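# Unfold the black phone stand and stand it up

## Task

Open out the black phone stand so that its arm is extended, then leave it upright, resting on its base.

## Robot and tools

Robot: two 6-joint arms, left_arm and right_arm, each with a parallel gripper. Each arm sits on a tilted plate fixed to a shared metal frame behind them. For collision warnings ('too close'), a plate and its half of the frame count as part of that arm. Calibrated bases in the scene frame: left_arm at (+0.016, +0.263, +0.261) m, quat_wxyz (+0.993, -0.044, +0.109, +0.015); right_arm at (+0.026, -0.253, +0.261) m, quat_wxyz (+0.993, +0.042, +0.110, -0.001).

Frames: the scene frame has its origin at table-top height, midway between the nominal arm bases, +z up, +x out over the table, left_arm on +y (image left/right may differ). Each arm reports its gripper pose (end_effector_position in m, end_effector_quat_wxyz) in its own base frame; in those frames 'up' is roughly (-0.218, -0.084, +0.972) for left_arm and (-0.218, +0.084, +0.972) for right_arm. Reported hand poses may be off by a few cm, more at long reach. Gripper +z runs along the fingers, fingers close along y; the reported point lies between the pads, ~1 cm behind the tips.

Rows: every motion command is built from rows of 14 numbers, always both arms: left waist, shoulder, elbow, wrist pitch, wrist yaw, wrist roll, left opening, then the same seven for right_arm. Joint numbers are offsets (not poses) from the 'Joint targets' shown at the start of that action or move, scaled so 1.0 = 1.202 rad (waist), 1.258 (shoulder), 1.3 (elbow), 2.073 (wrist pitch), 2.022 (wrist yaw and roll); range -1 to 1. Offsets within one table do not accumulate row to row, but sending the same offset in a new action shifts the targets again. Wrist pitch is sign-flipped on both arms, in commands and readings. Stated joint ranges (arm's own signs): waist -2.618..3.054, shoulder 0..3.142, elbow 0..3.142, wrist pitch -1.571..1.571 (so -1.571..1.571 flipped), wrist yaw -1.571..1.571, wrist roll -2.094..2.094; real limits may differ by up to 0.059 rad. Asking more than 0.059 rad past a limit gets the action rejected for both arms; a request past the real end is clipped and 'joint sent to its limit' may appear. Opening is absolute, not an offset: +1 fully open, -1 closed; intermediate values aim grip_measured at that number. To leave a gripper unchanged, resend its current command (0 means half-open, not 'no change').

Tools:
- execute_actions(actions, cameras): actions is a list of up to 15 actions, each a table of 1-15 rows; each row lasts one 1/30 s step and the last row is held to fill 15 steps (0.5 s). Empty list just returns state and images.
- move(target, speed, blend, opening_speed, blocking, cameras): joint-space path to one row or a list of up to 15 rows, all offsets from the same starting Joint targets. speed 0.01-2 rad/s for the joint with farthest to go (default 0.5), one value or one per target; blend in rad rounds corners; opening_speed ≥0.2 per second on the -1..+1 scale (use near 0.2 on fragile parts); blocking=false returns early while it runs. Paths do not avoid obstacles or the other arm. Finger changes on later targets make all arms pause there. Result adds a 'move:' line: done, off_target, moving, held or fault, plus limits=held and worst joint error per arm.
- wait(seconds 0-10, cameras): let time pass holding commands.
- stop(cameras): brake a running move.
- zoom_image(camera, region [x0,y0,x1,y1], ≤504x504 px): enlarge part of the latest image of cam_head_left, cam_head_right, cam_left_wrist or cam_right_wrist.
- finished_scene(scene): scene = current scene number; irreversible, call only when the stand stays unfolded and upright with the robot off it.

Readings: Joint positions/velocities per arm in joint order (rad, rad/s), then finger gap (m; 0.094 open). 'within noise' means the arm is still. Joint torques include gravity and friction, have per-unit offsets; joints 1-3 wrap at ±28 N m. grip_measured uses the opening scale; empty it reads slightly wide; on a hard part it can read up to ~0.064 narrower than the part. Full squeeze is about 50-64 N per pad. 'joint command not followed' means the clearance check altered targets. Action results also list joint positions at some steps. Per step a joint target may lead its measured angle by at most 0.202 (waist), 0.258 (shoulder), 0.3 (elbow), 0.573 (wrist pitch), 0.522 (yaw/roll) rad, and a target more than 200 mm of hand travel away is scaled back; big moves may need several actions, tiny ones may not start.

Cautions: keep the stand on the table; don't drop it, release it while moving, slam or press hard; avoid arm-to-arm contact (can fail the scene). Hitting something faster or aiming further past contact pushes harder. If an arm is pressing or dragged, command targets back past its measured position. Long holds, outstretched arms or pushing at unreachable poses heat motors: MOTOR HOT at 75 °C, fault and arm fold at 90 °C, collapse at 100 °C. Random tugs on held parts may occur. Camera intrinsics are given per camera (504x504 images).

Each tool is called after "Call:" as name(argument=value, ...) on one line, values as JSON.

## Session

Call:
execute_actions(actions=[])

Call:
zoom_image(camera="cam_head_left", region=[60, 160, 400, 320])

Call:
zoom_image(camera="cam_head_right", region=[60, 160, 400, 320])

Scene clock: 0.00 s.
left_arm: end_effector_position=(+0.5092, +0.0744, +0.0311) grip_measured=+1.000 end_effector_quat_wxyz=(+0.244, +0.162, +0.952, +0.084) | right_arm: end_effector_position=(+0.1542, +0.3645, +0.0216) grip_measured=+1.000 end_effector_quat_wxyz=(+0.527, -0.529, +0.663, -0.055)
Joint positions: left_arm=[0.139 2.121 1.486 0.414 -0.011 0.48 0.094] | right_arm=[1.498 1.908 0.578 -0.648 0.802 -0.249 0.094]
Joint velocities: within noise
Joint torques (N m): no reading
Heat: left arm: 34 °C; right arm: 35 °C.
Joint targets: left_arm=[0.138 2.117 1.489 0.416 -0.007 0.479] | right_arm=[1.500 1.908 0.580 -0.640 0.805 -0.246]
Tool commands: left_gripper/opening=+1.0 right_gripper/opening=+1.0

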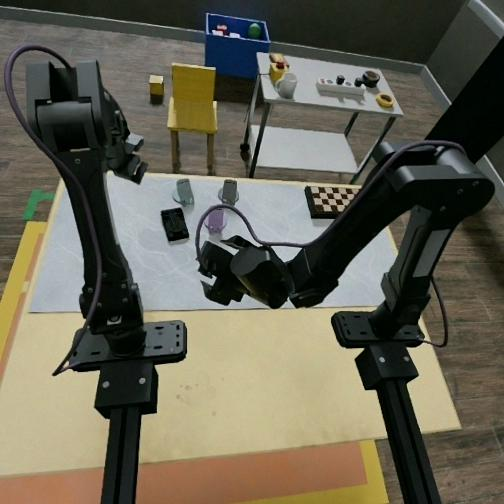

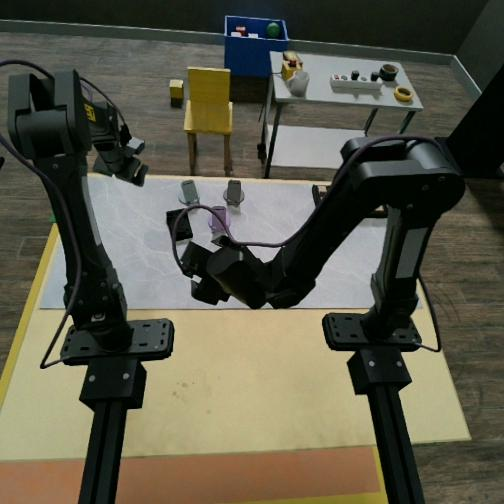

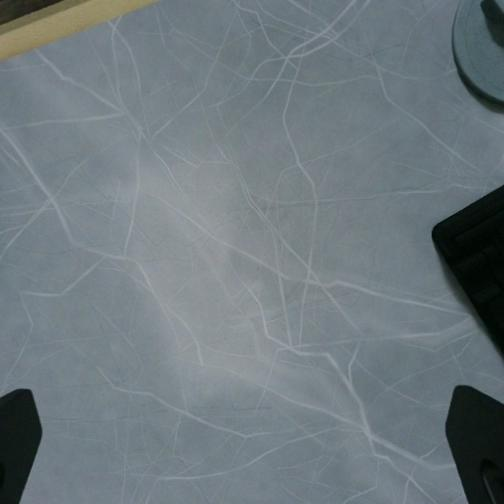

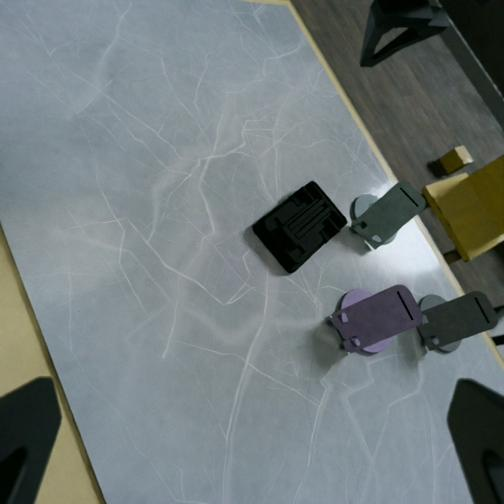

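Scaled by 1.482 from the camera's 504x504 image, which has a finer 720x720 frame.

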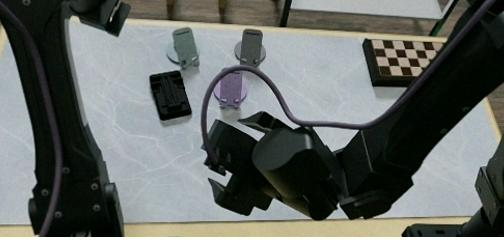

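Scaled by 1.482 from the camera's 504x504 image, which has a finer 720x720 frame.

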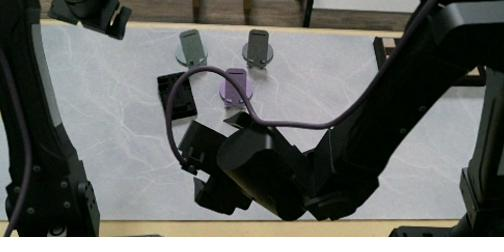

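Call:
zoom_image(camera="cam_right_wrist", region=[230, 160, 370, 290])

Scaled by 3.600 from the camera's 504x504 image, which has a finer 720x720 frame.

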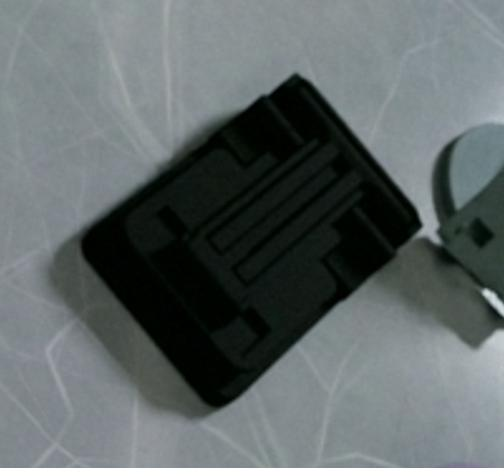

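Call:
move(target=[0,0,0,0,0,0,1,-0.95,0,0,0,0,0,1], speed=0.8, cameras=["cam_head_left","cam_head_right"])

Call:
move(target=[-0.524,0.3589,-0.6531,-0.8490,-0.3022,-0.3947,0.9,0,0,0,0,0,0,0.9], speed=0.7)

Scene clock: 90.73 s.
left_arm: end_effector_position=(+0.5092, +0.0744, +0.0311) grip_measured=+1.000 end_effector_quat_wxyz=(+0.244, +0.162, +0.952, +0.084) | right_arm: end_effector_position=(+0.3957, +0.0124, +0.0215) grip_measured=+1.000 end_effector_quat_wxyz=(+0.414, -0.089, +0.844, -0.330)
Joint positions: left_arm=[0.139 2.121 1.486 0.414 -0.011 0.48 0.094] | right_arm=[0.358 1.908 0.578 -0.648 0.801 -0.249 0.094]
Joint velocities: within noise
Joint torques (N m): left_arm=[-0.81 -14.49 5.49 -0.81 0.02 0.03] | right_arm=[1.03 -7.41 3.84 -1.08 0.36 0.04]
Heat: left arm: 45 °C; right arm: 36 °C.
Joint targets: left_arm=[0.138 2.117 1.489 0.416 -0.007 0.479] | right_arm=[0.358 1.908 0.580 -0.640 0.805 -0.246]
move: done
Images, in order (width x height): cam_head_left 504x504, cam_head_right 504x504.

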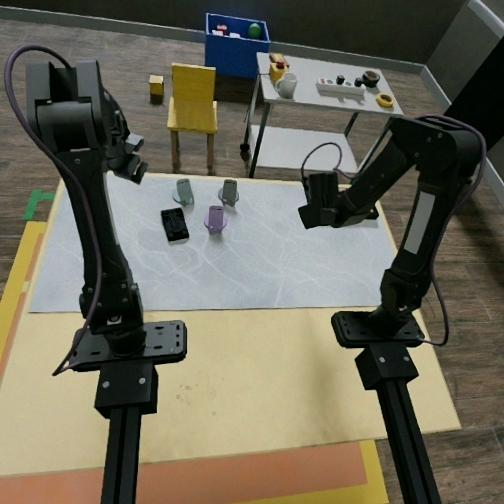

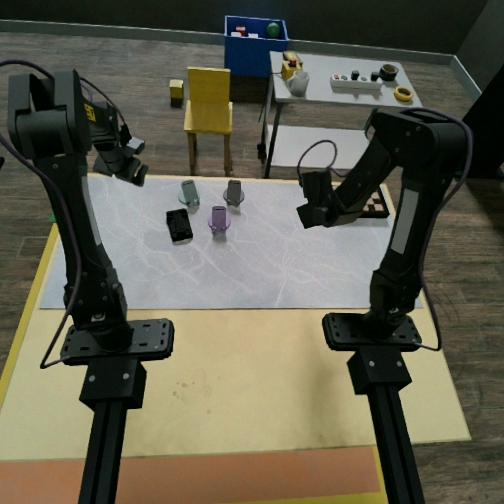

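Scene clock: 94.10 s.
left_arm: end_effector_position=(+0.4003, -0.0943, -0.1011) grip_measured=+0.902 end_effector_quat_wxyz=(+0.525, -0.072, +0.846, +0.063) | right_arm: end_effector_position=(+0.3957, +0.0124, +0.0215) grip_measured=+0.903 end_effector_quat_wxyz=(+0.414, -0.089, +0.844, -0.330)
Joint positions: left_arm=[-0.483 2.547 0.644 -1.337 -0.606 -0.312 0.089] | right_arm=[0.358 1.908 0.578 -0.648 0.801 -0.249 0.089]
Joint velocities: within noise
Joint torques (N m): left_arm=[-2.47 -8.16 0.25 -1.63 -0.29 -0.04] | right_arm=[1.03 -7.39 3.75 -1.04 0.4 0]
Heat: left arm: 44 °C; right arm: 36 °C.
Joint targets: left_arm=[-0.492 2.569 0.641 -1.344 -0.619 -0.319] | right_arm=[0.358 1.908 0.580 -0.640 0.805 -0.246]
move: done

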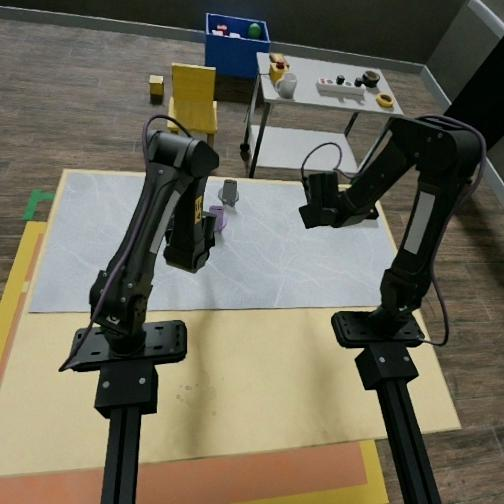

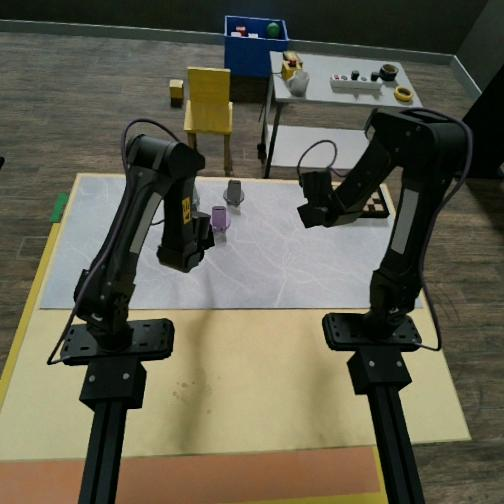

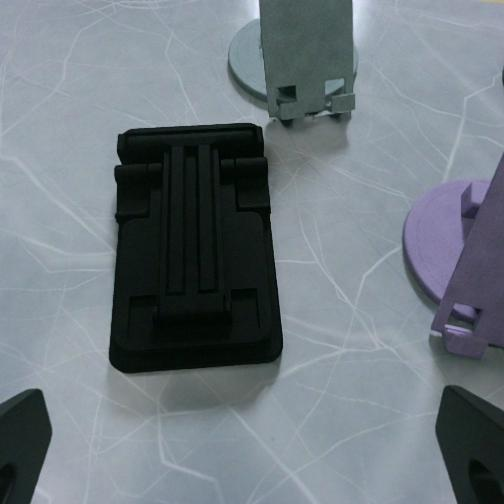

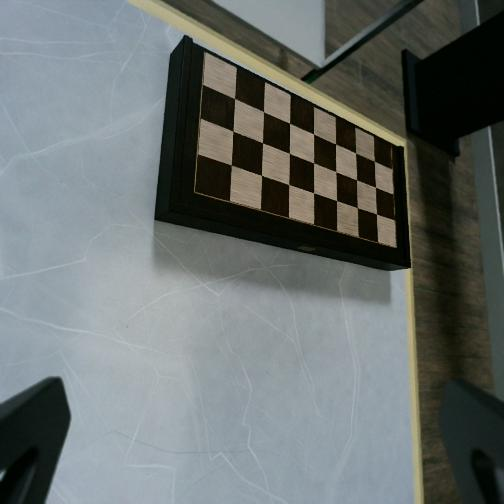

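Call:
zoom_image(camera="cam_left_wrist", region=[80, 110, 300, 390])

Scaled by 1.800 from the camera's 504x504 image, which has a finer 720x720 frame.

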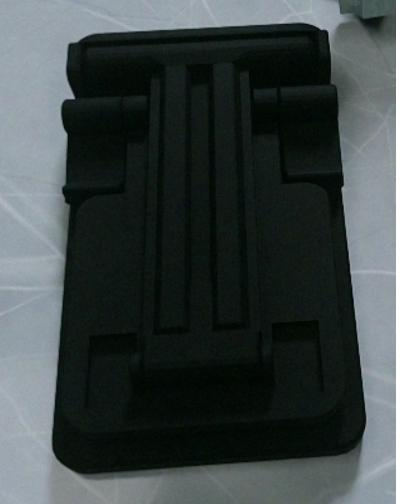

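Call:
move(target=[0.0849,0.1479,0.0869,-0.0463,0.0341,0.0218,0.9,0,0,0,0,0,0,0.9], speed=0.25, cameras=["cam_left_wrist"])

Scene clock: 192.70 s.
left_arm: end_effector_position=(+0.4129, -0.0699, -0.1408) grip_measured=+0.902 end_effector_quat_wxyz=(+0.522, -0.085, +0.846, +0.070) | right_arm: end_effector_position=(+0.3957, +0.0124, +0.0215) grip_measured=+0.903 end_effector_quat_wxyz=(+0.414, -0.089, +0.844, -0.330)
Joint positions: left_arm=[-0.396 2.732 0.748 -1.432 -0.554 -0.28 0.089] | right_arm=[0.358 1.908 0.578 -0.648 0.801 -0.249 0.089]
Joint velocities: within noise
Joint torques (N m): left_arm=[-1.03 -8.38 0.32 -1.71 -0.1 0.04] | right_arm=[1.09 -7.46 3.74 -1.05 0.36 0.02]
Heat: left arm: 39 °C; right arm: 37 °C.
Joint targets: left_arm=[-0.390 2.755 0.754 -1.439 -0.550 -0.275] | right_arm=[0.358 1.908 0.580 -0.640 0.805 -0.246]
move: done
Images, in order (width x height): cam_left_wrist 504x504.

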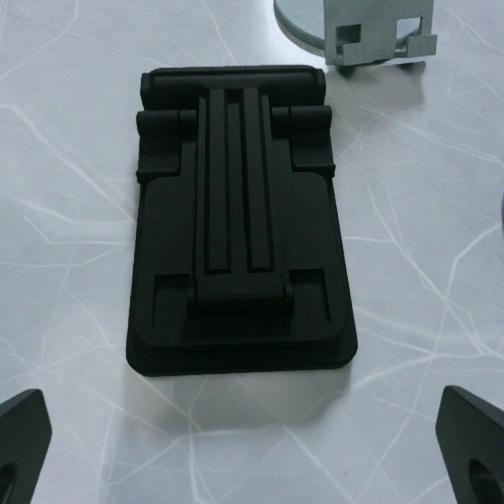

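Call:
move(target=[[0.0524,0.0501,0.1277,0.055,0.0163,0.0089,0.9,0,0,0,0,0,0,0.9],[0.0524,0.0501,0.1277,0.055,0.0163,0.0089,0.6,0,0,0,0,0,0,0.9]], speed=0.15, opening_speed=0.4, cameras=["cam_left_wrist"])

Scene clock: 209.97 s.
left_arm: end_effector_position=(+0.4506, -0.0616, -0.1559) grip_measured=+0.602 end_effector_quat_wxyz=(+0.525, -0.098, +0.842, +0.073) | right_arm: end_effector_position=(+0.3957, +0.0124, +0.0215) grip_measured=+0.903 end_effector_quat_wxyz=(+0.414, -0.089, +0.844, -0.330)
Joint positions: left_arm=[-0.334 2.79 0.916 -1.345 -0.521 -0.262 0.075] | right_arm=[0.358 1.908 0.578 -0.648 0.801 -0.249 0.089]
Joint velocities: within noise
Joint torques (N m): left_arm=[-0.83 -8.79 0.62 -1.45 -0.11 0.12] | right_arm=[1.13 -7.36 3.79 -1.1 0.37 0.02]
Heat: left arm: 40 °C; right arm: 37 °C.
Joint targets: left_arm=[-0.327 2.818 0.920 -1.325 -0.517 -0.256] | right_arm=[0.358 1.908 0.580 -0.640 0.805 -0.246]
move: done
Images, in order (width x height): cam_left_wrist 504x504.

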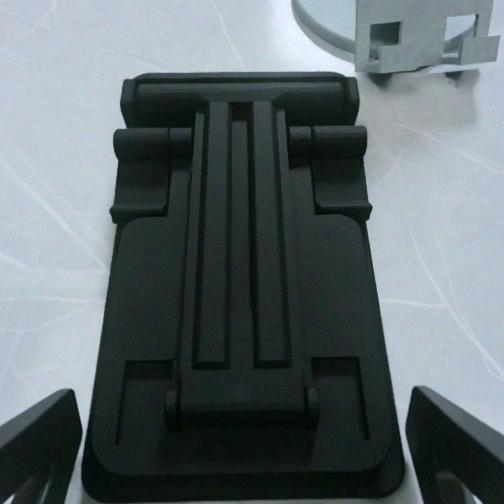

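Call:
move(target=[[0,0.0115,0.0062,-0.002,0,0,0.6,0,0,0,0,0,0,0.9],[0,0.0115,0.0062,-0.002,0,0,0.3,0,0,0,0,0,0,0.9]], speed=0.1, opening_speed=0.3, cameras=["cam_left_wrist"])

Scene clock: 218.77 s.
left_arm: end_effector_position=(+0.4493, -0.0612, -0.1602) grip_measured=+0.477 end_effector_quat_wxyz=(+0.522, -0.097, +0.844, +0.074) | right_arm: end_effector_position=(+0.3957, +0.0124, +0.0215) grip_measured=+0.903 end_effector_quat_wxyz=(+0.414, -0.089, +0.844, -0.330)
Joint positions: left_arm=[-0.334 2.802 0.921 -1.345 -0.521 -0.262 0.069] | right_arm=[0.358 1.908 0.578 -0.648 0.801 -0.249 0.089]
Joint velocities: within noise
Joint torques (N m): left_arm=[-0.88 -8.43 0.87 -1.43 -0.09 0.06] | right_arm=[0.99 -7.39 3.63 -1.04 0.35 -0.01]
Heat: left arm: 39 °C; right arm: 37 °C.
Joint targets: left_arm=[-0.327 2.832 0.928 -1.330 -0.517 -0.257] | right_arm=[0.358 1.908 0.580 -0.640 0.805 -0.246]
move: done
Images, in order (width x height): cam_left_wrist 504x504.

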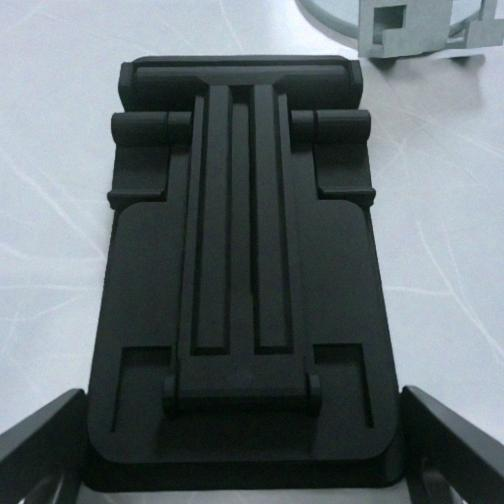

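Call:
move(target=[[-0.042,-0.3013,-0.1735,0.0663,-0.0229,-0.0158,0.3,0,0,0,0,0,0,0.9],[-0.094,-0.7347,-0.277,0.275,-0.049,-0.036,0.3,0,0,0,0,0,0,0.9]], speed=0.35, blend=0.05)

Scene clock: 264.50 s.
left_arm: end_effector_position=(+0.4103, -0.0757, +0.0175) grip_measured=+0.477 end_effector_quat_wxyz=(+0.513, -0.094, +0.850, +0.077) | right_arm: end_effector_position=(+0.3957, +0.0124, +0.0215) grip_measured=+0.903 end_effector_quat_wxyz=(+0.414, -0.089, +0.844, -0.330)
Joint positions: left_arm=[-0.428 1.932 0.576 -0.763 -0.598 -0.323 0.069] | right_arm=[0.358 1.908 0.578 -0.648 0.801 -0.249 0.089]
Joint velocities: within noise
Joint torques (N m): left_arm=[-2.56 -11.59 2.29 -1.56 -0.32 -0.06] | right_arm=[1.05 -7.39 3.77 -1.04 0.35 0.01]
Heat: left arm: 40 °C; right arm: 37 °C.
Joint targets: left_arm=[-0.440 1.908 0.568 -0.760 -0.615 -0.329] | right_arm=[0.358 1.908 0.580 -0.640 0.805 -0.246]
move: done

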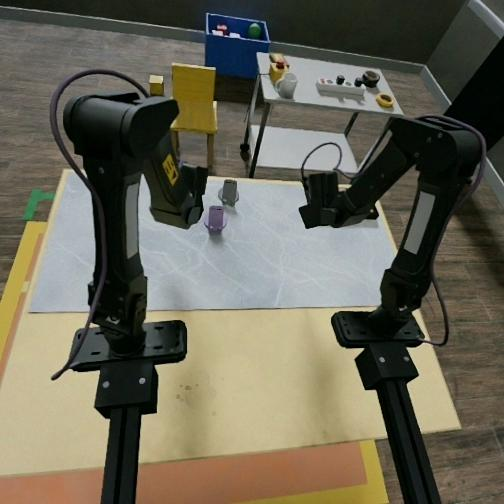

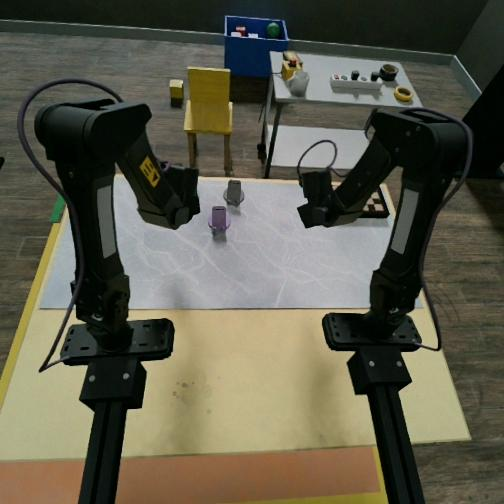

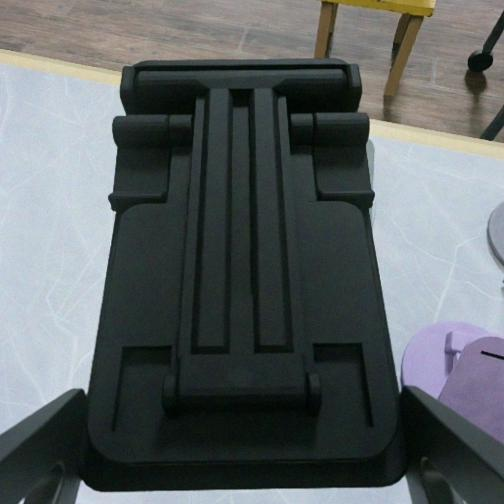

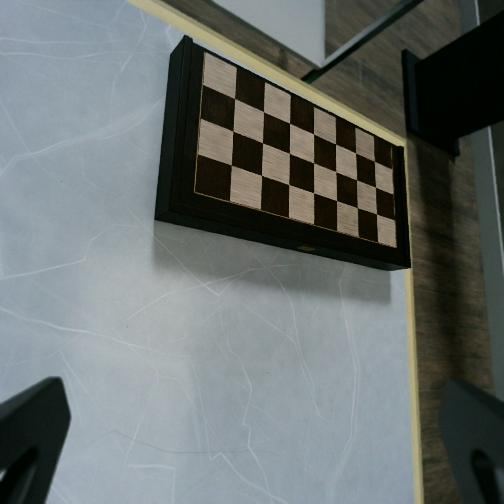

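Call:
move(target=[[-0.0416,0.0199,0.1369,0.2779,0.6019,0.6716,0.3,0,0,0,0,0,0,0.9],[0.0079,0.3768,0.2138,0.1269,0.6175,0.7028,0.3,0,0,0,0,0,0,0.9]], speed=0.4, blend=0.05)

Scene clock: 274.40 s.
left_arm: end_effector_position=(+0.3079, -0.2536, -0.1273) grip_measured=+0.477 end_effector_quat_wxyz=(+0.325, +0.692, +0.616, -0.191) | right_arm: end_effector_position=(+0.3957, +0.0124, +0.0215) grip_measured=+0.903 end_effector_quat_wxyz=(+0.414, -0.089, +0.844, -0.330)
Joint positions: left_arm=[-0.437 2.365 0.834 -0.483 0.598 1.086 0.069] | right_arm=[0.358 1.908 0.578 -0.648 0.801 -0.249 0.089]
Joint velocities: within noise
Joint torques (N m): left_arm=[-1.26 -9.46 2.58 -0.94 0.7 0.07] | right_arm=[1.05 -7.41 3.84 -1.03 0.36 -0.02]
Heat: left arm: 40 °C; right arm: 37 °C.
Joint targets: left_arm=[-0.430 2.382 0.845 -0.497 0.633 1.092] | right_arm=[0.358 1.908 0.580 -0.640 0.805 -0.246]
move: done

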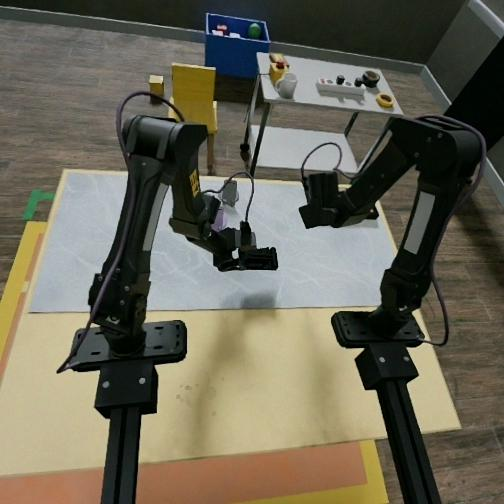

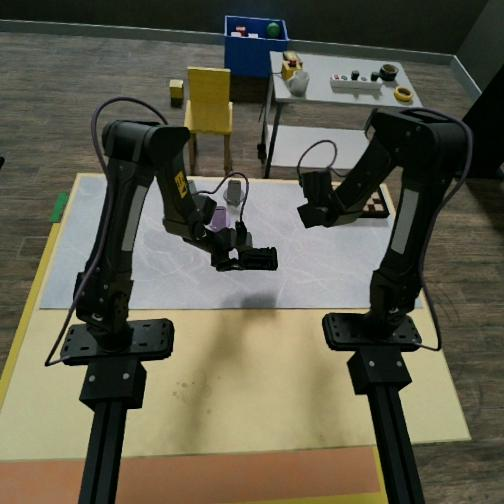

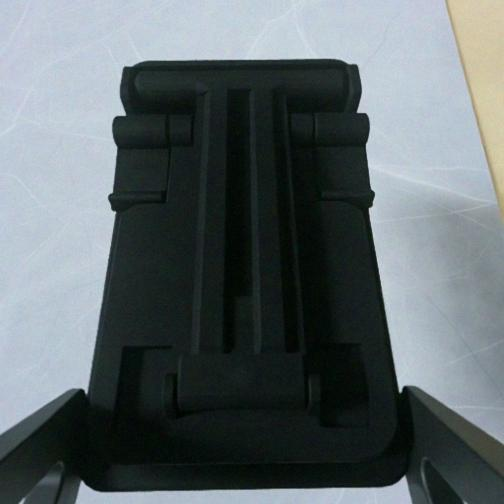

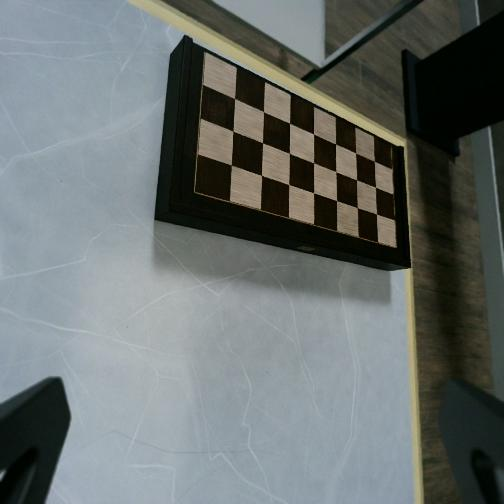

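Call:
move(target=[[0.034,0.235,0.129,-0.0484,0.0173,0.021,0.3,0,0,0,0,0,0,0.9],[0.0399,0.2742,0.1515,-0.0569,0.0203,0.0247,0.3,0,0,0,0,0,0,0.9]], speed=[0.25,0.06])

Scene clock: 287.23 s.
left_arm: end_effector_position=(+0.3285, -0.2512, -0.2019) grip_measured=+0.477 end_effector_quat_wxyz=(+0.337, +0.691, +0.606, -0.203) | right_arm: end_effector_position=(+0.3957, +0.0124, +0.0215) grip_measured=+0.903 end_effector_quat_wxyz=(+0.414, -0.089, +0.844, -0.330)
Joint positions: left_arm=[-0.389 2.698 1.035 -0.605 0.656 1.134 0.069] | right_arm=[0.358 1.908 0.578 -0.648 0.801 -0.249 0.089]
Joint velocities: within noise
Joint torques (N m): left_arm=[-1.17 -9.13 1.57 -0.95 0.57 0.1] | right_arm=[1.05 -7.49 3.73 -1.07 0.38 -0.02]
Heat: left arm: 40 °C; right arm: 37 °C.
Joint targets: left_arm=[-0.382 2.727 1.042 -0.614 0.674 1.142] | right_arm=[0.358 1.908 0.580 -0.640 0.805 -0.246]
move: done

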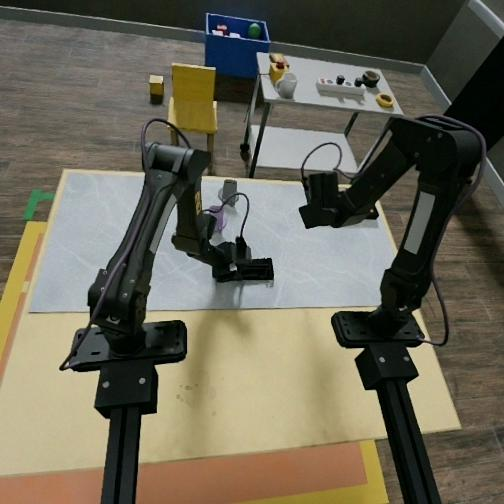

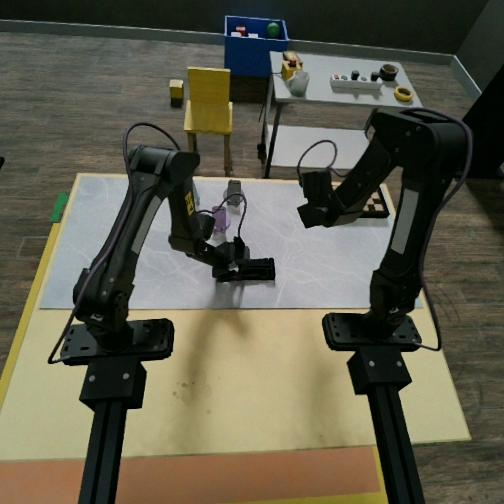

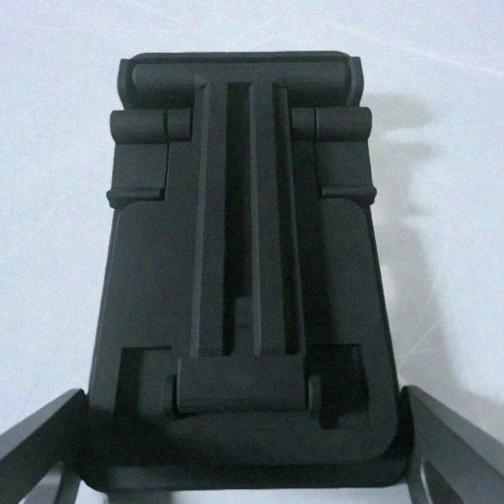

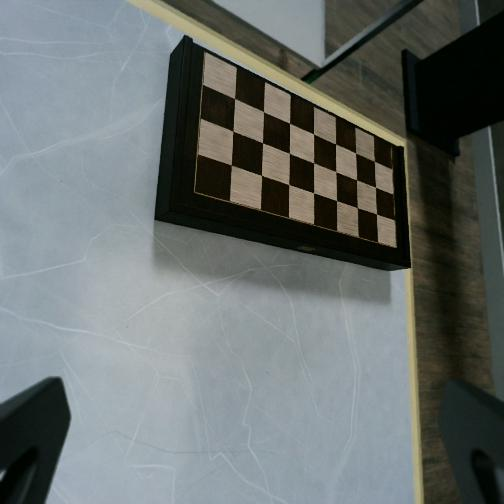

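Call:
move(target=[0,0.0135,0.0075,-0.002,0,0,0.3,0,0,0,0,0,0,0.9], speed=0.06, cameras=["cam_left_wrist"])

Call:
zoom_image(camera="cam_left_wrist", region=[60, 30, 440, 504])

Scene clock: 292.13 s.
left_arm: end_effector_position=(+0.3283, -0.2536, -0.2024) grip_measured=+0.477 end_effector_quat_wxyz=(+0.341, +0.691, +0.602, -0.209) | right_arm: end_effector_position=(+0.3957, +0.0124, +0.0215) grip_measured=+0.903 end_effector_quat_wxyz=(+0.414, -0.089, +0.844, -0.330)
Joint positions: left_arm=[-0.389 2.708 1.044 -0.612 0.672 1.134 0.069] | right_arm=[0.358 1.908 0.578 -0.648 0.801 -0.249 0.089]
Joint velocities: within noise
Joint torques (N m): left_arm=[-1.28 -8.47 1.52 -0.98 0.39 0.1] | right_arm=[1.13 -7.39 3.73 -1.04 0.37 0.01]
Heat: left arm: 40 °C; right arm: 37 °C.
Joint targets: left_arm=[-0.382 2.744 1.052 -0.619 0.674 1.142] | right_arm=[0.358 1.908 0.580 -0.640 0.805 -0.246]
move: off_target (left_arm); left_arm: the shoulder is farthest, 0.036 rad from its target
Images, in order (width x height): cam_left_wrist 504x504.

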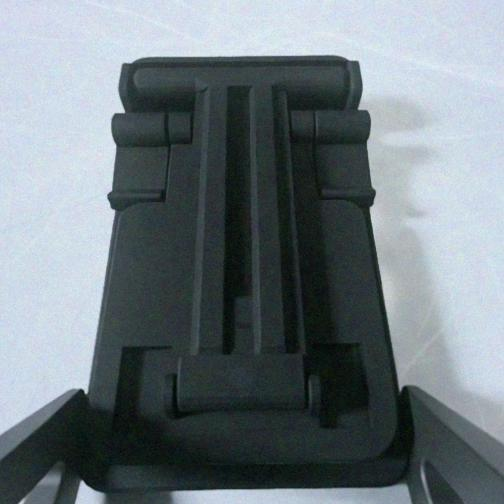

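Scaled by 1.063 from the camera's 504x504 image, which has a finer 720x720 frame.

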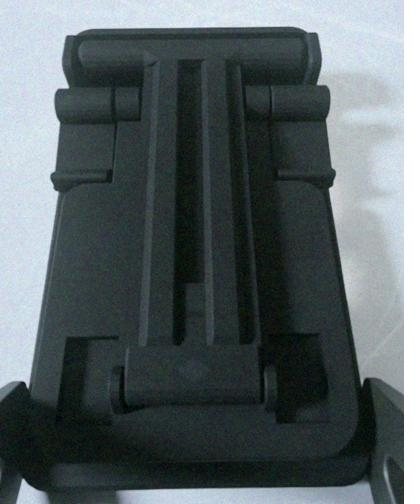

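Call:
move(target=[[0,-0.005,-0.003,0,0,0,0.8,0,0,0,0,0,0,0.9],[0.1822,0.0032,-0.0292,0.0449,0.1538,0.1039,0.8,0,0,0,0,0,0,0.9]], speed=0.2, opening_speed=0.5, cameras=["cam_left_wrist","cam_head_right"])

Scene clock: 388.07 s.
left_arm: end_effector_position=(+0.3290, -0.2033, -0.1818) grip_measured=+0.798 end_effector_quat_wxyz=(+0.404, +0.666, +0.565, -0.274) | right_arm: end_effector_position=(+0.3957, +0.0124, +0.0215) grip_measured=+0.903 end_effector_quat_wxyz=(+0.414, -0.089, +0.844, -0.330)
Joint positions: left_arm=[-0.169 2.721 1.02 -0.547 0.961 1.346 0.084] | right_arm=[0.358 1.908 0.578 -0.648 0.801 -0.249 0.089]
Joint velocities: within noise
Joint torques (N m): left_arm=[-1.11 -8.57 0.17 -0.37 0.69 0.08] | right_arm=[1.07 -7.5 3.86 -1.08 0.36 0]
Heat: left arm: 41 °C; right arm: 37 °C.
Joint targets: left_arm=[-0.163 2.748 1.014 -0.525 0.985 1.352] | right_arm=[0.358 1.908 0.580 -0.640 0.805 -0.246]
move: done
Images, in order (width x height): cam_head_right 504x504, cam_left_wrist 504x504.

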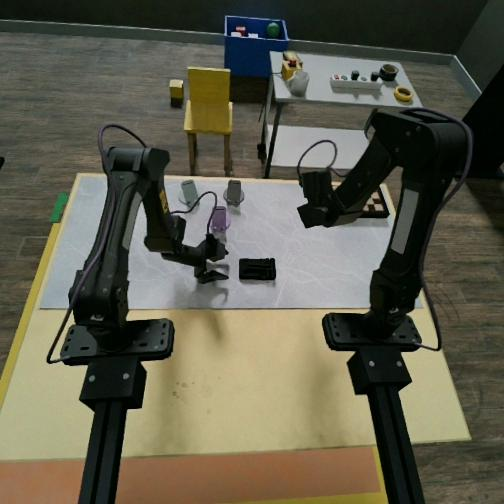

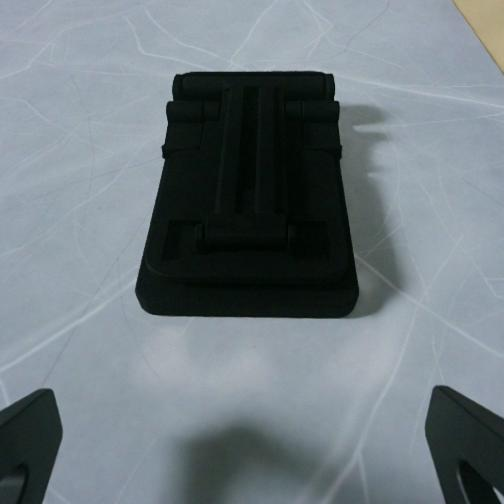

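Call:
move(target=[[-0.1148,0.0731,0.0723,-0.0878,-0.0420,-0.0950,0.8,0,0,0,0,0,0,0.9],[-0.1148,0.0731,0.0723,-0.0878,-0.0420,-0.0950,0.3,0,0,0,0,0,0,0.9]], speed=0.12, opening_speed=0.4, cameras=["cam_left_wrist","cam_head_right"])

Scene clock: 406.77 s.
left_arm: end_effector_position=(+0.3364, -0.2453, -0.1995) grip_measured=+0.302 end_effector_quat_wxyz=(+0.405, +0.665, +0.565, -0.273) | right_arm: end_effector_position=(+0.3957, +0.0124, +0.0215) grip_measured=+0.903 end_effector_quat_wxyz=(+0.414, -0.089, +0.844, -0.330)
Joint positions: left_arm=[-0.29 2.812 1.104 -0.703 0.902 1.163 0.061] | right_arm=[0.358 1.908 0.578 -0.648 0.801 -0.249 0.089]
Joint velocities: within noise
Joint torques (N m): left_arm=[-2.69 -9.16 1.06 -0.91 0.43 0] | right_arm=[1.02 -7.43 3.79 -1.05 0.35 0.01]
Heat: left arm: 40 °C; right arm: 37 °C.
Joint targets: left_arm=[-0.301 2.840 1.108 -0.708 0.900 1.160] | right_arm=[0.358 1.908 0.580 -0.640 0.805 -0.246]
move: done
Images, in order (width x height): cam_head_right 504x504, cam_left_wrist 504x504.

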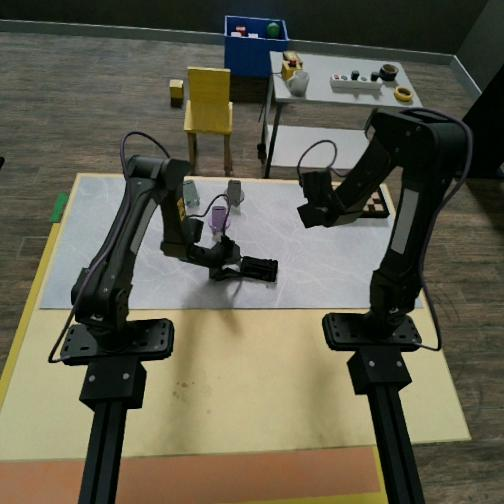

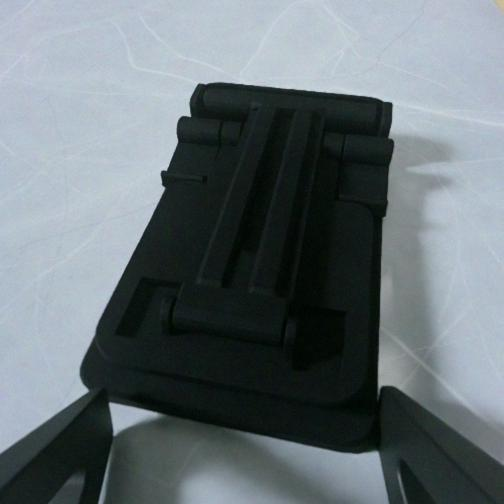

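Call:
move(target=[0,0,0,0,0,0,0.85,0,0,0,0,0,0,0.9], opening_speed=0.5, cameras=["cam_left_wrist"])

Scene clock: 411.53 s.
left_arm: end_effector_position=(+0.3383, -0.2457, -0.1984) grip_measured=+0.848 end_effector_quat_wxyz=(+0.409, +0.666, +0.563, -0.270) | right_arm: end_effector_position=(+0.3957, +0.0124, +0.0215) grip_measured=+0.903 end_effector_quat_wxyz=(+0.414, -0.089, +0.844, -0.330)
Joint positions: left_arm=[-0.29 2.812 1.104 -0.716 0.9 1.162 0.087] | right_arm=[0.358 1.908 0.578 -0.648 0.801 -0.249 0.089]
Joint velocities: within noise
Joint torques (N m): left_arm=[-2.89 -9.28 1.16 -0.83 0.47 -0.04] | right_arm=[1.17 -7.41 3.77 -1.07 0.4 0]
Heat: left arm: 40 °C; right arm: 37 °C.
Joint targets: left_arm=[-0.301 2.840 1.108 -0.707 0.900 1.160] | right_arm=[0.358 1.908 0.580 -0.640 0.805 -0.246]
move: done
Images, in order (width x height): cam_left_wrist 504x504.

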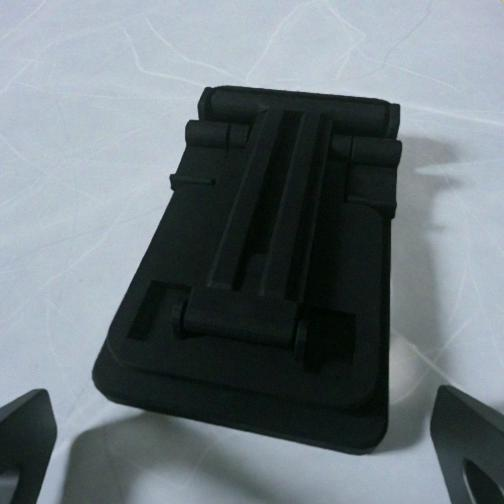

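Call:
move(target=[0.0998,-0.0859,0.1738,0.3483,0.0445,0.2399,0.85,0,0,0,0,0,0,0.9], speed=0.3, cameras=["cam_left_wrist","cam_head_right"])

Scene clock: 436.43 s.
left_arm: end_effector_position=(+0.3496, -0.2149, -0.1862) grip_measured=+0.848 end_effector_quat_wxyz=(+0.356, +0.720, +0.512, -0.303) | right_arm: end_effector_position=(+0.3957, +0.0124, +0.0215) grip_measured=+0.903 end_effector_quat_wxyz=(+0.414, -0.089, +0.844, -0.330)
Joint positions: left_arm=[-0.188 2.757 1.328 -0.006 0.966 1.639 0.087] | right_arm=[0.358 1.908 0.578 -0.648 0.801 -0.249 0.089]
Joint velocities: within noise
Joint torques (N m): left_arm=[-0.99 -14.72 1.98 0.04 0.74 0.07] | right_arm=[1.01 -7.45 3.81 -1.11 0.36 0]
Heat: left arm: 39 °C; right arm: 37 °C.
Joint targets: left_arm=[-0.182 2.732 1.334 0.015 0.990 1.645] | right_arm=[0.358 1.908 0.580 -0.640 0.805 -0.246]
move: done
Images, in order (width x height): cam_head_right 504x504, cam_left_wrist 504x504.

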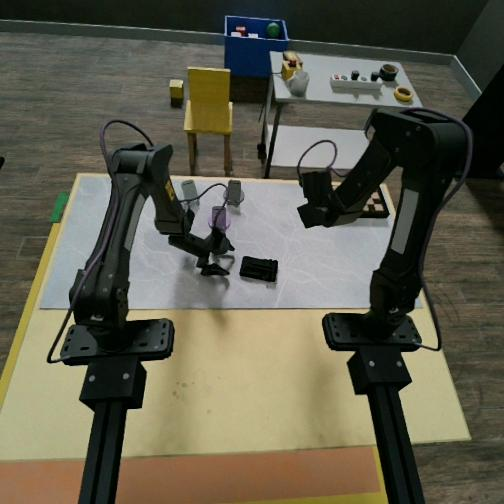

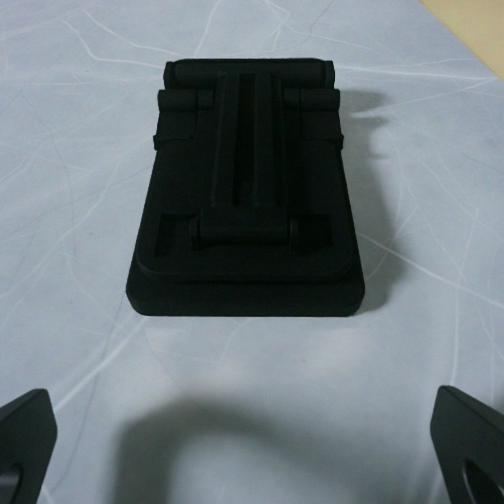

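Call:
move(target=[-0.1044,0.0795,-0.0015,-0.1095,-0.0257,-0.0979,0.85,0,0,0,0,0,0,0.9], speed=0.12, cameras=["cam_left_wrist"])

Scene clock: 456.83 s.
left_arm: end_effector_position=(+0.3457, -0.2534, -0.1987) grip_measured=+0.848 end_effector_quat_wxyz=(+0.355, +0.718, +0.516, -0.302) | right_arm: end_effector_position=(+0.3957, +0.0124, +0.0215) grip_measured=+0.903 end_effector_quat_wxyz=(+0.414, -0.089, +0.844, -0.330)
Joint positions: left_arm=[-0.293 2.8 1.328 -0.2 0.937 1.45 0.087] | right_arm=[0.358 1.908 0.578 -0.648 0.801 -0.249 0.089]
Joint velocities: within noise
Joint torques (N m): left_arm=[-3 -9.78 1.78 -0.58 0.46 0.05] | right_arm=[1.1 -7.46 3.86 -1.03 0.4 0.02]
Heat: left arm: 43 °C; right arm: 37 °C.
Joint targets: left_arm=[-0.307 2.832 1.332 -0.213 0.938 1.447] | right_arm=[0.358 1.908 0.580 -0.640 0.805 -0.246]
move: done
Images, in order (width x height): cam_left_wrist 504x504.

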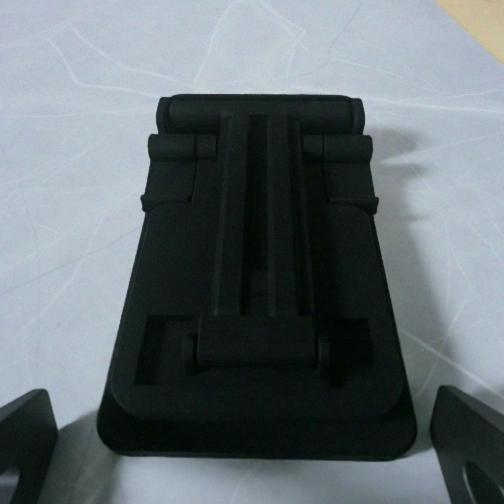

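Call:
move(target=[-0.0110,0.002,-0.001,-0.0045,0,0,0.85,0,0,0,0,0,0,0.9], speed=0.12, cameras=["cam_left_wrist"])

Scene clock: 463.57 s.
left_arm: end_effector_position=(+0.3444, -0.2582, -0.1987) grip_measured=+0.848 end_effector_quat_wxyz=(+0.357, +0.723, +0.510, -0.300) | right_arm: end_effector_position=(+0.3957, +0.0124, +0.0215) grip_measured=+0.903 end_effector_quat_wxyz=(+0.414, -0.089, +0.844, -0.330)
Joint positions: left_arm=[-0.306 2.801 1.328 -0.213 0.936 1.449 0.087] | right_arm=[0.358 1.908 0.578 -0.648 0.801 -0.249 0.089]
Joint velocities: within noise
Joint torques (N m): left_arm=[-3.23 -9.54 1.89 -0.59 0.5 -0.02] | right_arm=[1.18 -7.47 3.71 -1.08 0.38 0.01]
Heat: left arm: 42 °C; right arm: 37 °C.
Joint targets: left_arm=[-0.320 2.834 1.331 -0.222 0.938 1.447] | right_arm=[0.358 1.908 0.580 -0.640 0.805 -0.246]
move: done
Images, in order (width x height): cam_left_wrist 504x504.

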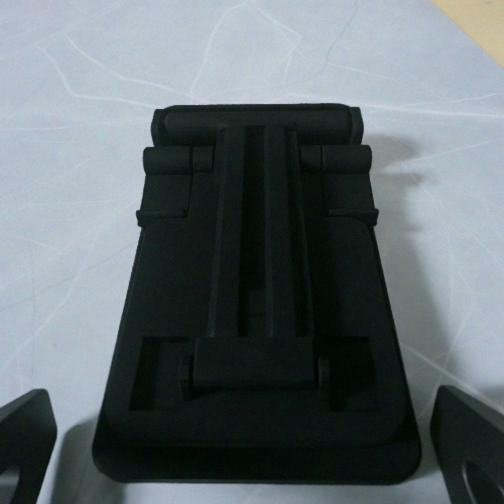

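Call:
move(target=[0,0,0,0,0,0,0.3,0,0,0,0,0,0,0.9], opening_speed=0.3, cameras=["cam_left_wrist"])

Scene clock: 470.03 s.
left_arm: end_effector_position=(+0.3432, -0.2586, -0.1992) grip_measured=+0.473 end_effector_quat_wxyz=(+0.357, +0.722, +0.510, -0.302) | right_arm: end_effector_position=(+0.3957, +0.0124, +0.0215) grip_measured=+0.903 end_effector_quat_wxyz=(+0.414, -0.089, +0.844, -0.330)
Joint positions: left_arm=[-0.307 2.803 1.328 -0.214 0.939 1.448 0.069] | right_arm=[0.358 1.908 0.578 -0.648 0.801 -0.249 0.089]
Joint velocities: within noise
Joint torques (N m): left_arm=[-3.28 -10.02 1.84 -0.53 0.51 0.02] | right_arm=[1.03 -7.47 3.85 -1.06 0.38 0.01]
Heat: left arm: 42 °C; right arm: 37 °C.
Joint targets: left_arm=[-0.320 2.834 1.331 -0.222 0.938 1.447] | right_arm=[0.358 1.908 0.580 -0.640 0.805 -0.246]
move: done
Images, in order (width x height): cam_left_wrist 504x504.

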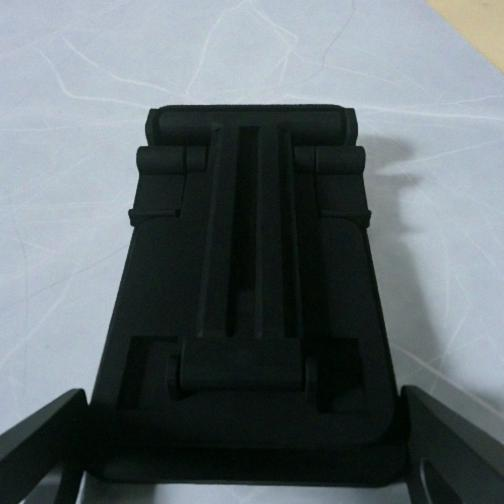

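Call:
move(target=[[0,0,0,0,0,0,0.3,-0.2486,0.318,0.1325,-0.113,-0.8741,-0.456,0.0],[0,0,0,0,0,0,0.3,-0.2486,0.5845,0.1325,-0.113,-0.8741,-0.456,0.0]], speed=[0.6,0.25])

Scene clock: 495.60 s.
left_arm: end_effector_position=(+0.3432, -0.2586, -0.1992) grip_measured=+0.472 end_effector_quat_wxyz=(+0.357, +0.722, +0.510, -0.302) | right_arm: end_effector_position=(+0.3197, +0.1660, -0.1480) grip_measured=+0.003 end_effector_quat_wxyz=(-0.443, +0.598, -0.625, -0.238)
Joint positions: left_arm=[-0.307 2.803 1.328 -0.214 0.939 1.448 0.069] | right_arm=[0.065 2.617 0.749 -0.875 -0.939 -1.162 0.047]
Joint velocities: within noise
Joint torques (N m): left_arm=[-3.08 -9.77 2.07 -0.55 0.47 0] | right_arm=[0.58 -6.2 -0.31 -0.64 -0.82 -0.09]
Heat: left arm: 43 °C; right arm: 37 °C.
Joint targets: left_arm=[-0.320 2.834 1.331 -0.222 0.938 1.447] | right_arm=[0.059 2.643 0.753 -0.874 -0.963 -1.168]
move: done

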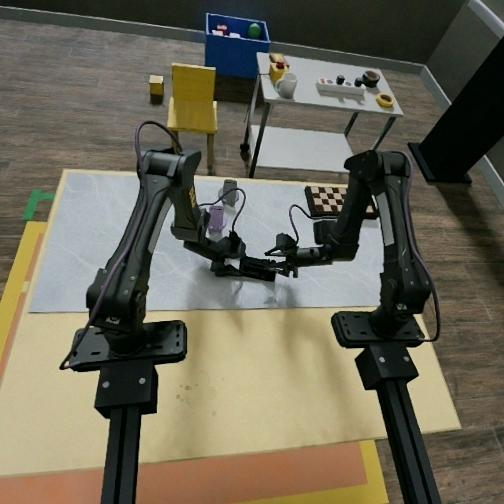

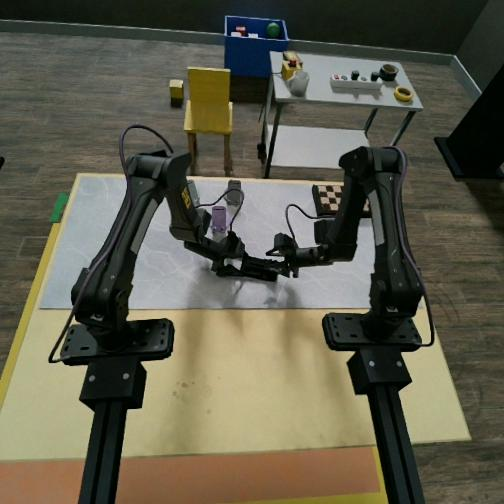

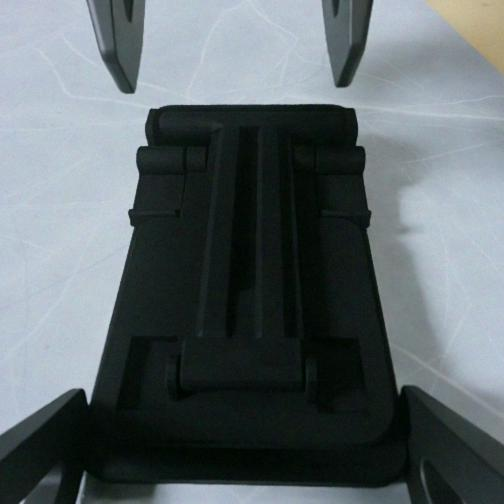

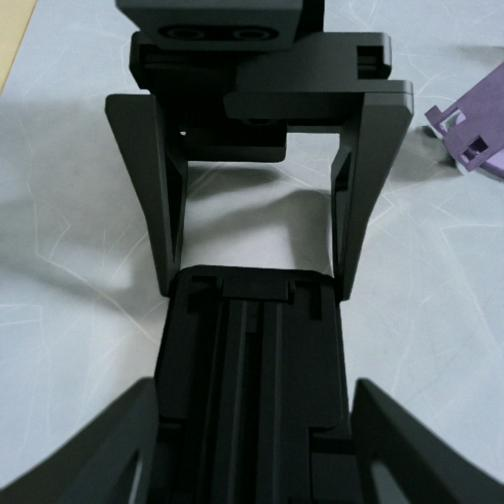

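Call:
move(target=[0,0,0,0,0,0,0.3,0.03,0.1709,0.1215,-0.0999,-0.0539,0.0678,0.0], speed=0.2, cameras=["cam_left_wrist","cam_right_wrist"])

Scene clock: 525.80 s.
left_arm: end_effector_position=(+0.3432, -0.2586, -0.1992) grip_measured=+0.472 end_effector_quat_wxyz=(+0.357, +0.722, +0.510, -0.302) | right_arm: end_effector_position=(+0.3331, +0.1845, -0.1703) grip_measured=+0.003 end_effector_quat_wxyz=(-0.486, +0.581, -0.592, -0.276)
Joint positions: left_arm=[-0.307 2.803 1.328 -0.214 0.939 1.448 0.069] | right_arm=[0.086 2.828 0.903 -1.076 -1.047 -1.038 0.047]
Joint velocities: within noise
Joint torques (N m): left_arm=[-3.14 -9.78 1.8 -0.51 0.51 0.02] | right_arm=[1.87 -6.3 -0.2 -0.89 -0.85 0.08]
Heat: left arm: 44 °C; right arm: 38 °C.
Joint targets: left_arm=[-0.320 2.834 1.331 -0.222 0.938 1.447] | right_arm=[0.095 2.858 0.910 -1.081 -1.072 -1.031]
move: done
Images, in order (width x height): cam_left_wrist 504x504, cam_right_wrist 504x504.

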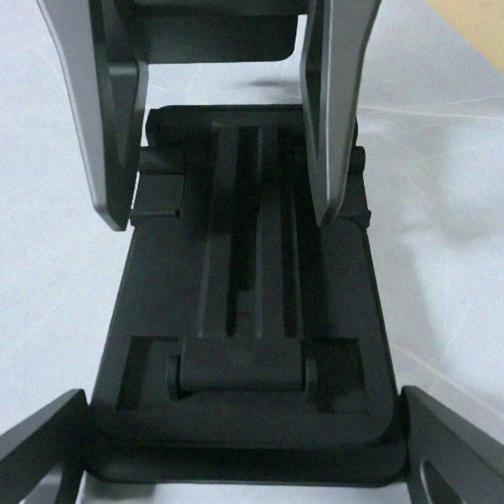

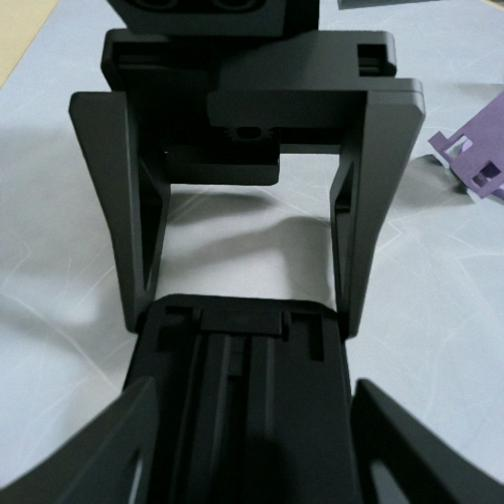

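Call:
move(target=[0,0,0,0,0,0,0.3,0.0474,0.0348,0.0346,-0.0298,0.0288,0.0383,0.0], speed=0.1, cameras=["cam_left_wrist","cam_right_wrist"])

Scene clock: 541.97 s.
left_arm: end_effector_position=(+0.3432, -0.2586, -0.1992) grip_measured=+0.472 end_effector_quat_wxyz=(+0.357, +0.722, +0.510, -0.302) | right_arm: end_effector_position=(+0.3363, +0.2044, -0.1717) grip_measured=+0.003 end_effector_quat_wxyz=(-0.490, +0.580, -0.583, -0.289)
Joint positions: left_arm=[-0.307 2.803 1.328 -0.214 0.939 1.448 0.069] | right_arm=[0.142 2.863 0.946 -1.145 -1.04 -0.949 0.047]
Joint velocities: within noise
Joint torques (N m): left_arm=[-3.18 -10.02 1.96 -0.51 0.51 0.01] | right_arm=[1.94 -5.63 0.36 -0.92 -0.23 -0.12]
Heat: left arm: 44 °C; right arm: 37 °C.
Joint targets: left_arm=[-0.320 2.834 1.331 -0.222 0.938 1.447] | right_arm=[0.152 2.902 0.955 -1.143 -1.013 -0.953]
move: off_target (right_arm); right_arm: the shoulder is farthest, 0.039 rad from its target
Images, in order (width x height): cam_left_wrist 504x504, cam_right_wrist 504x504.

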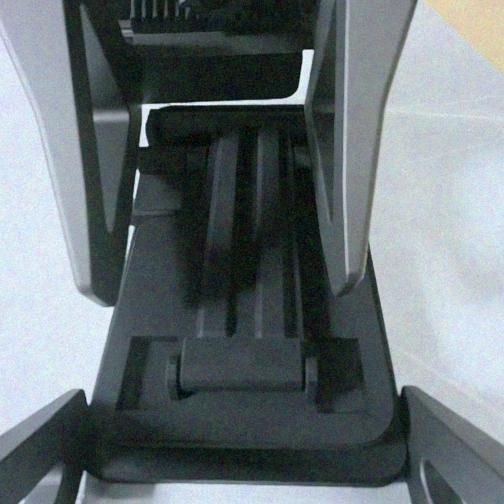

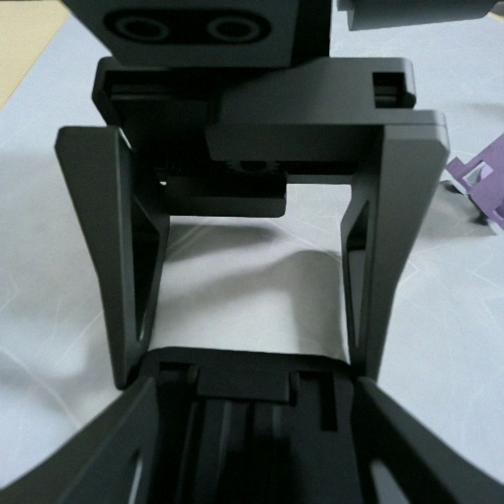

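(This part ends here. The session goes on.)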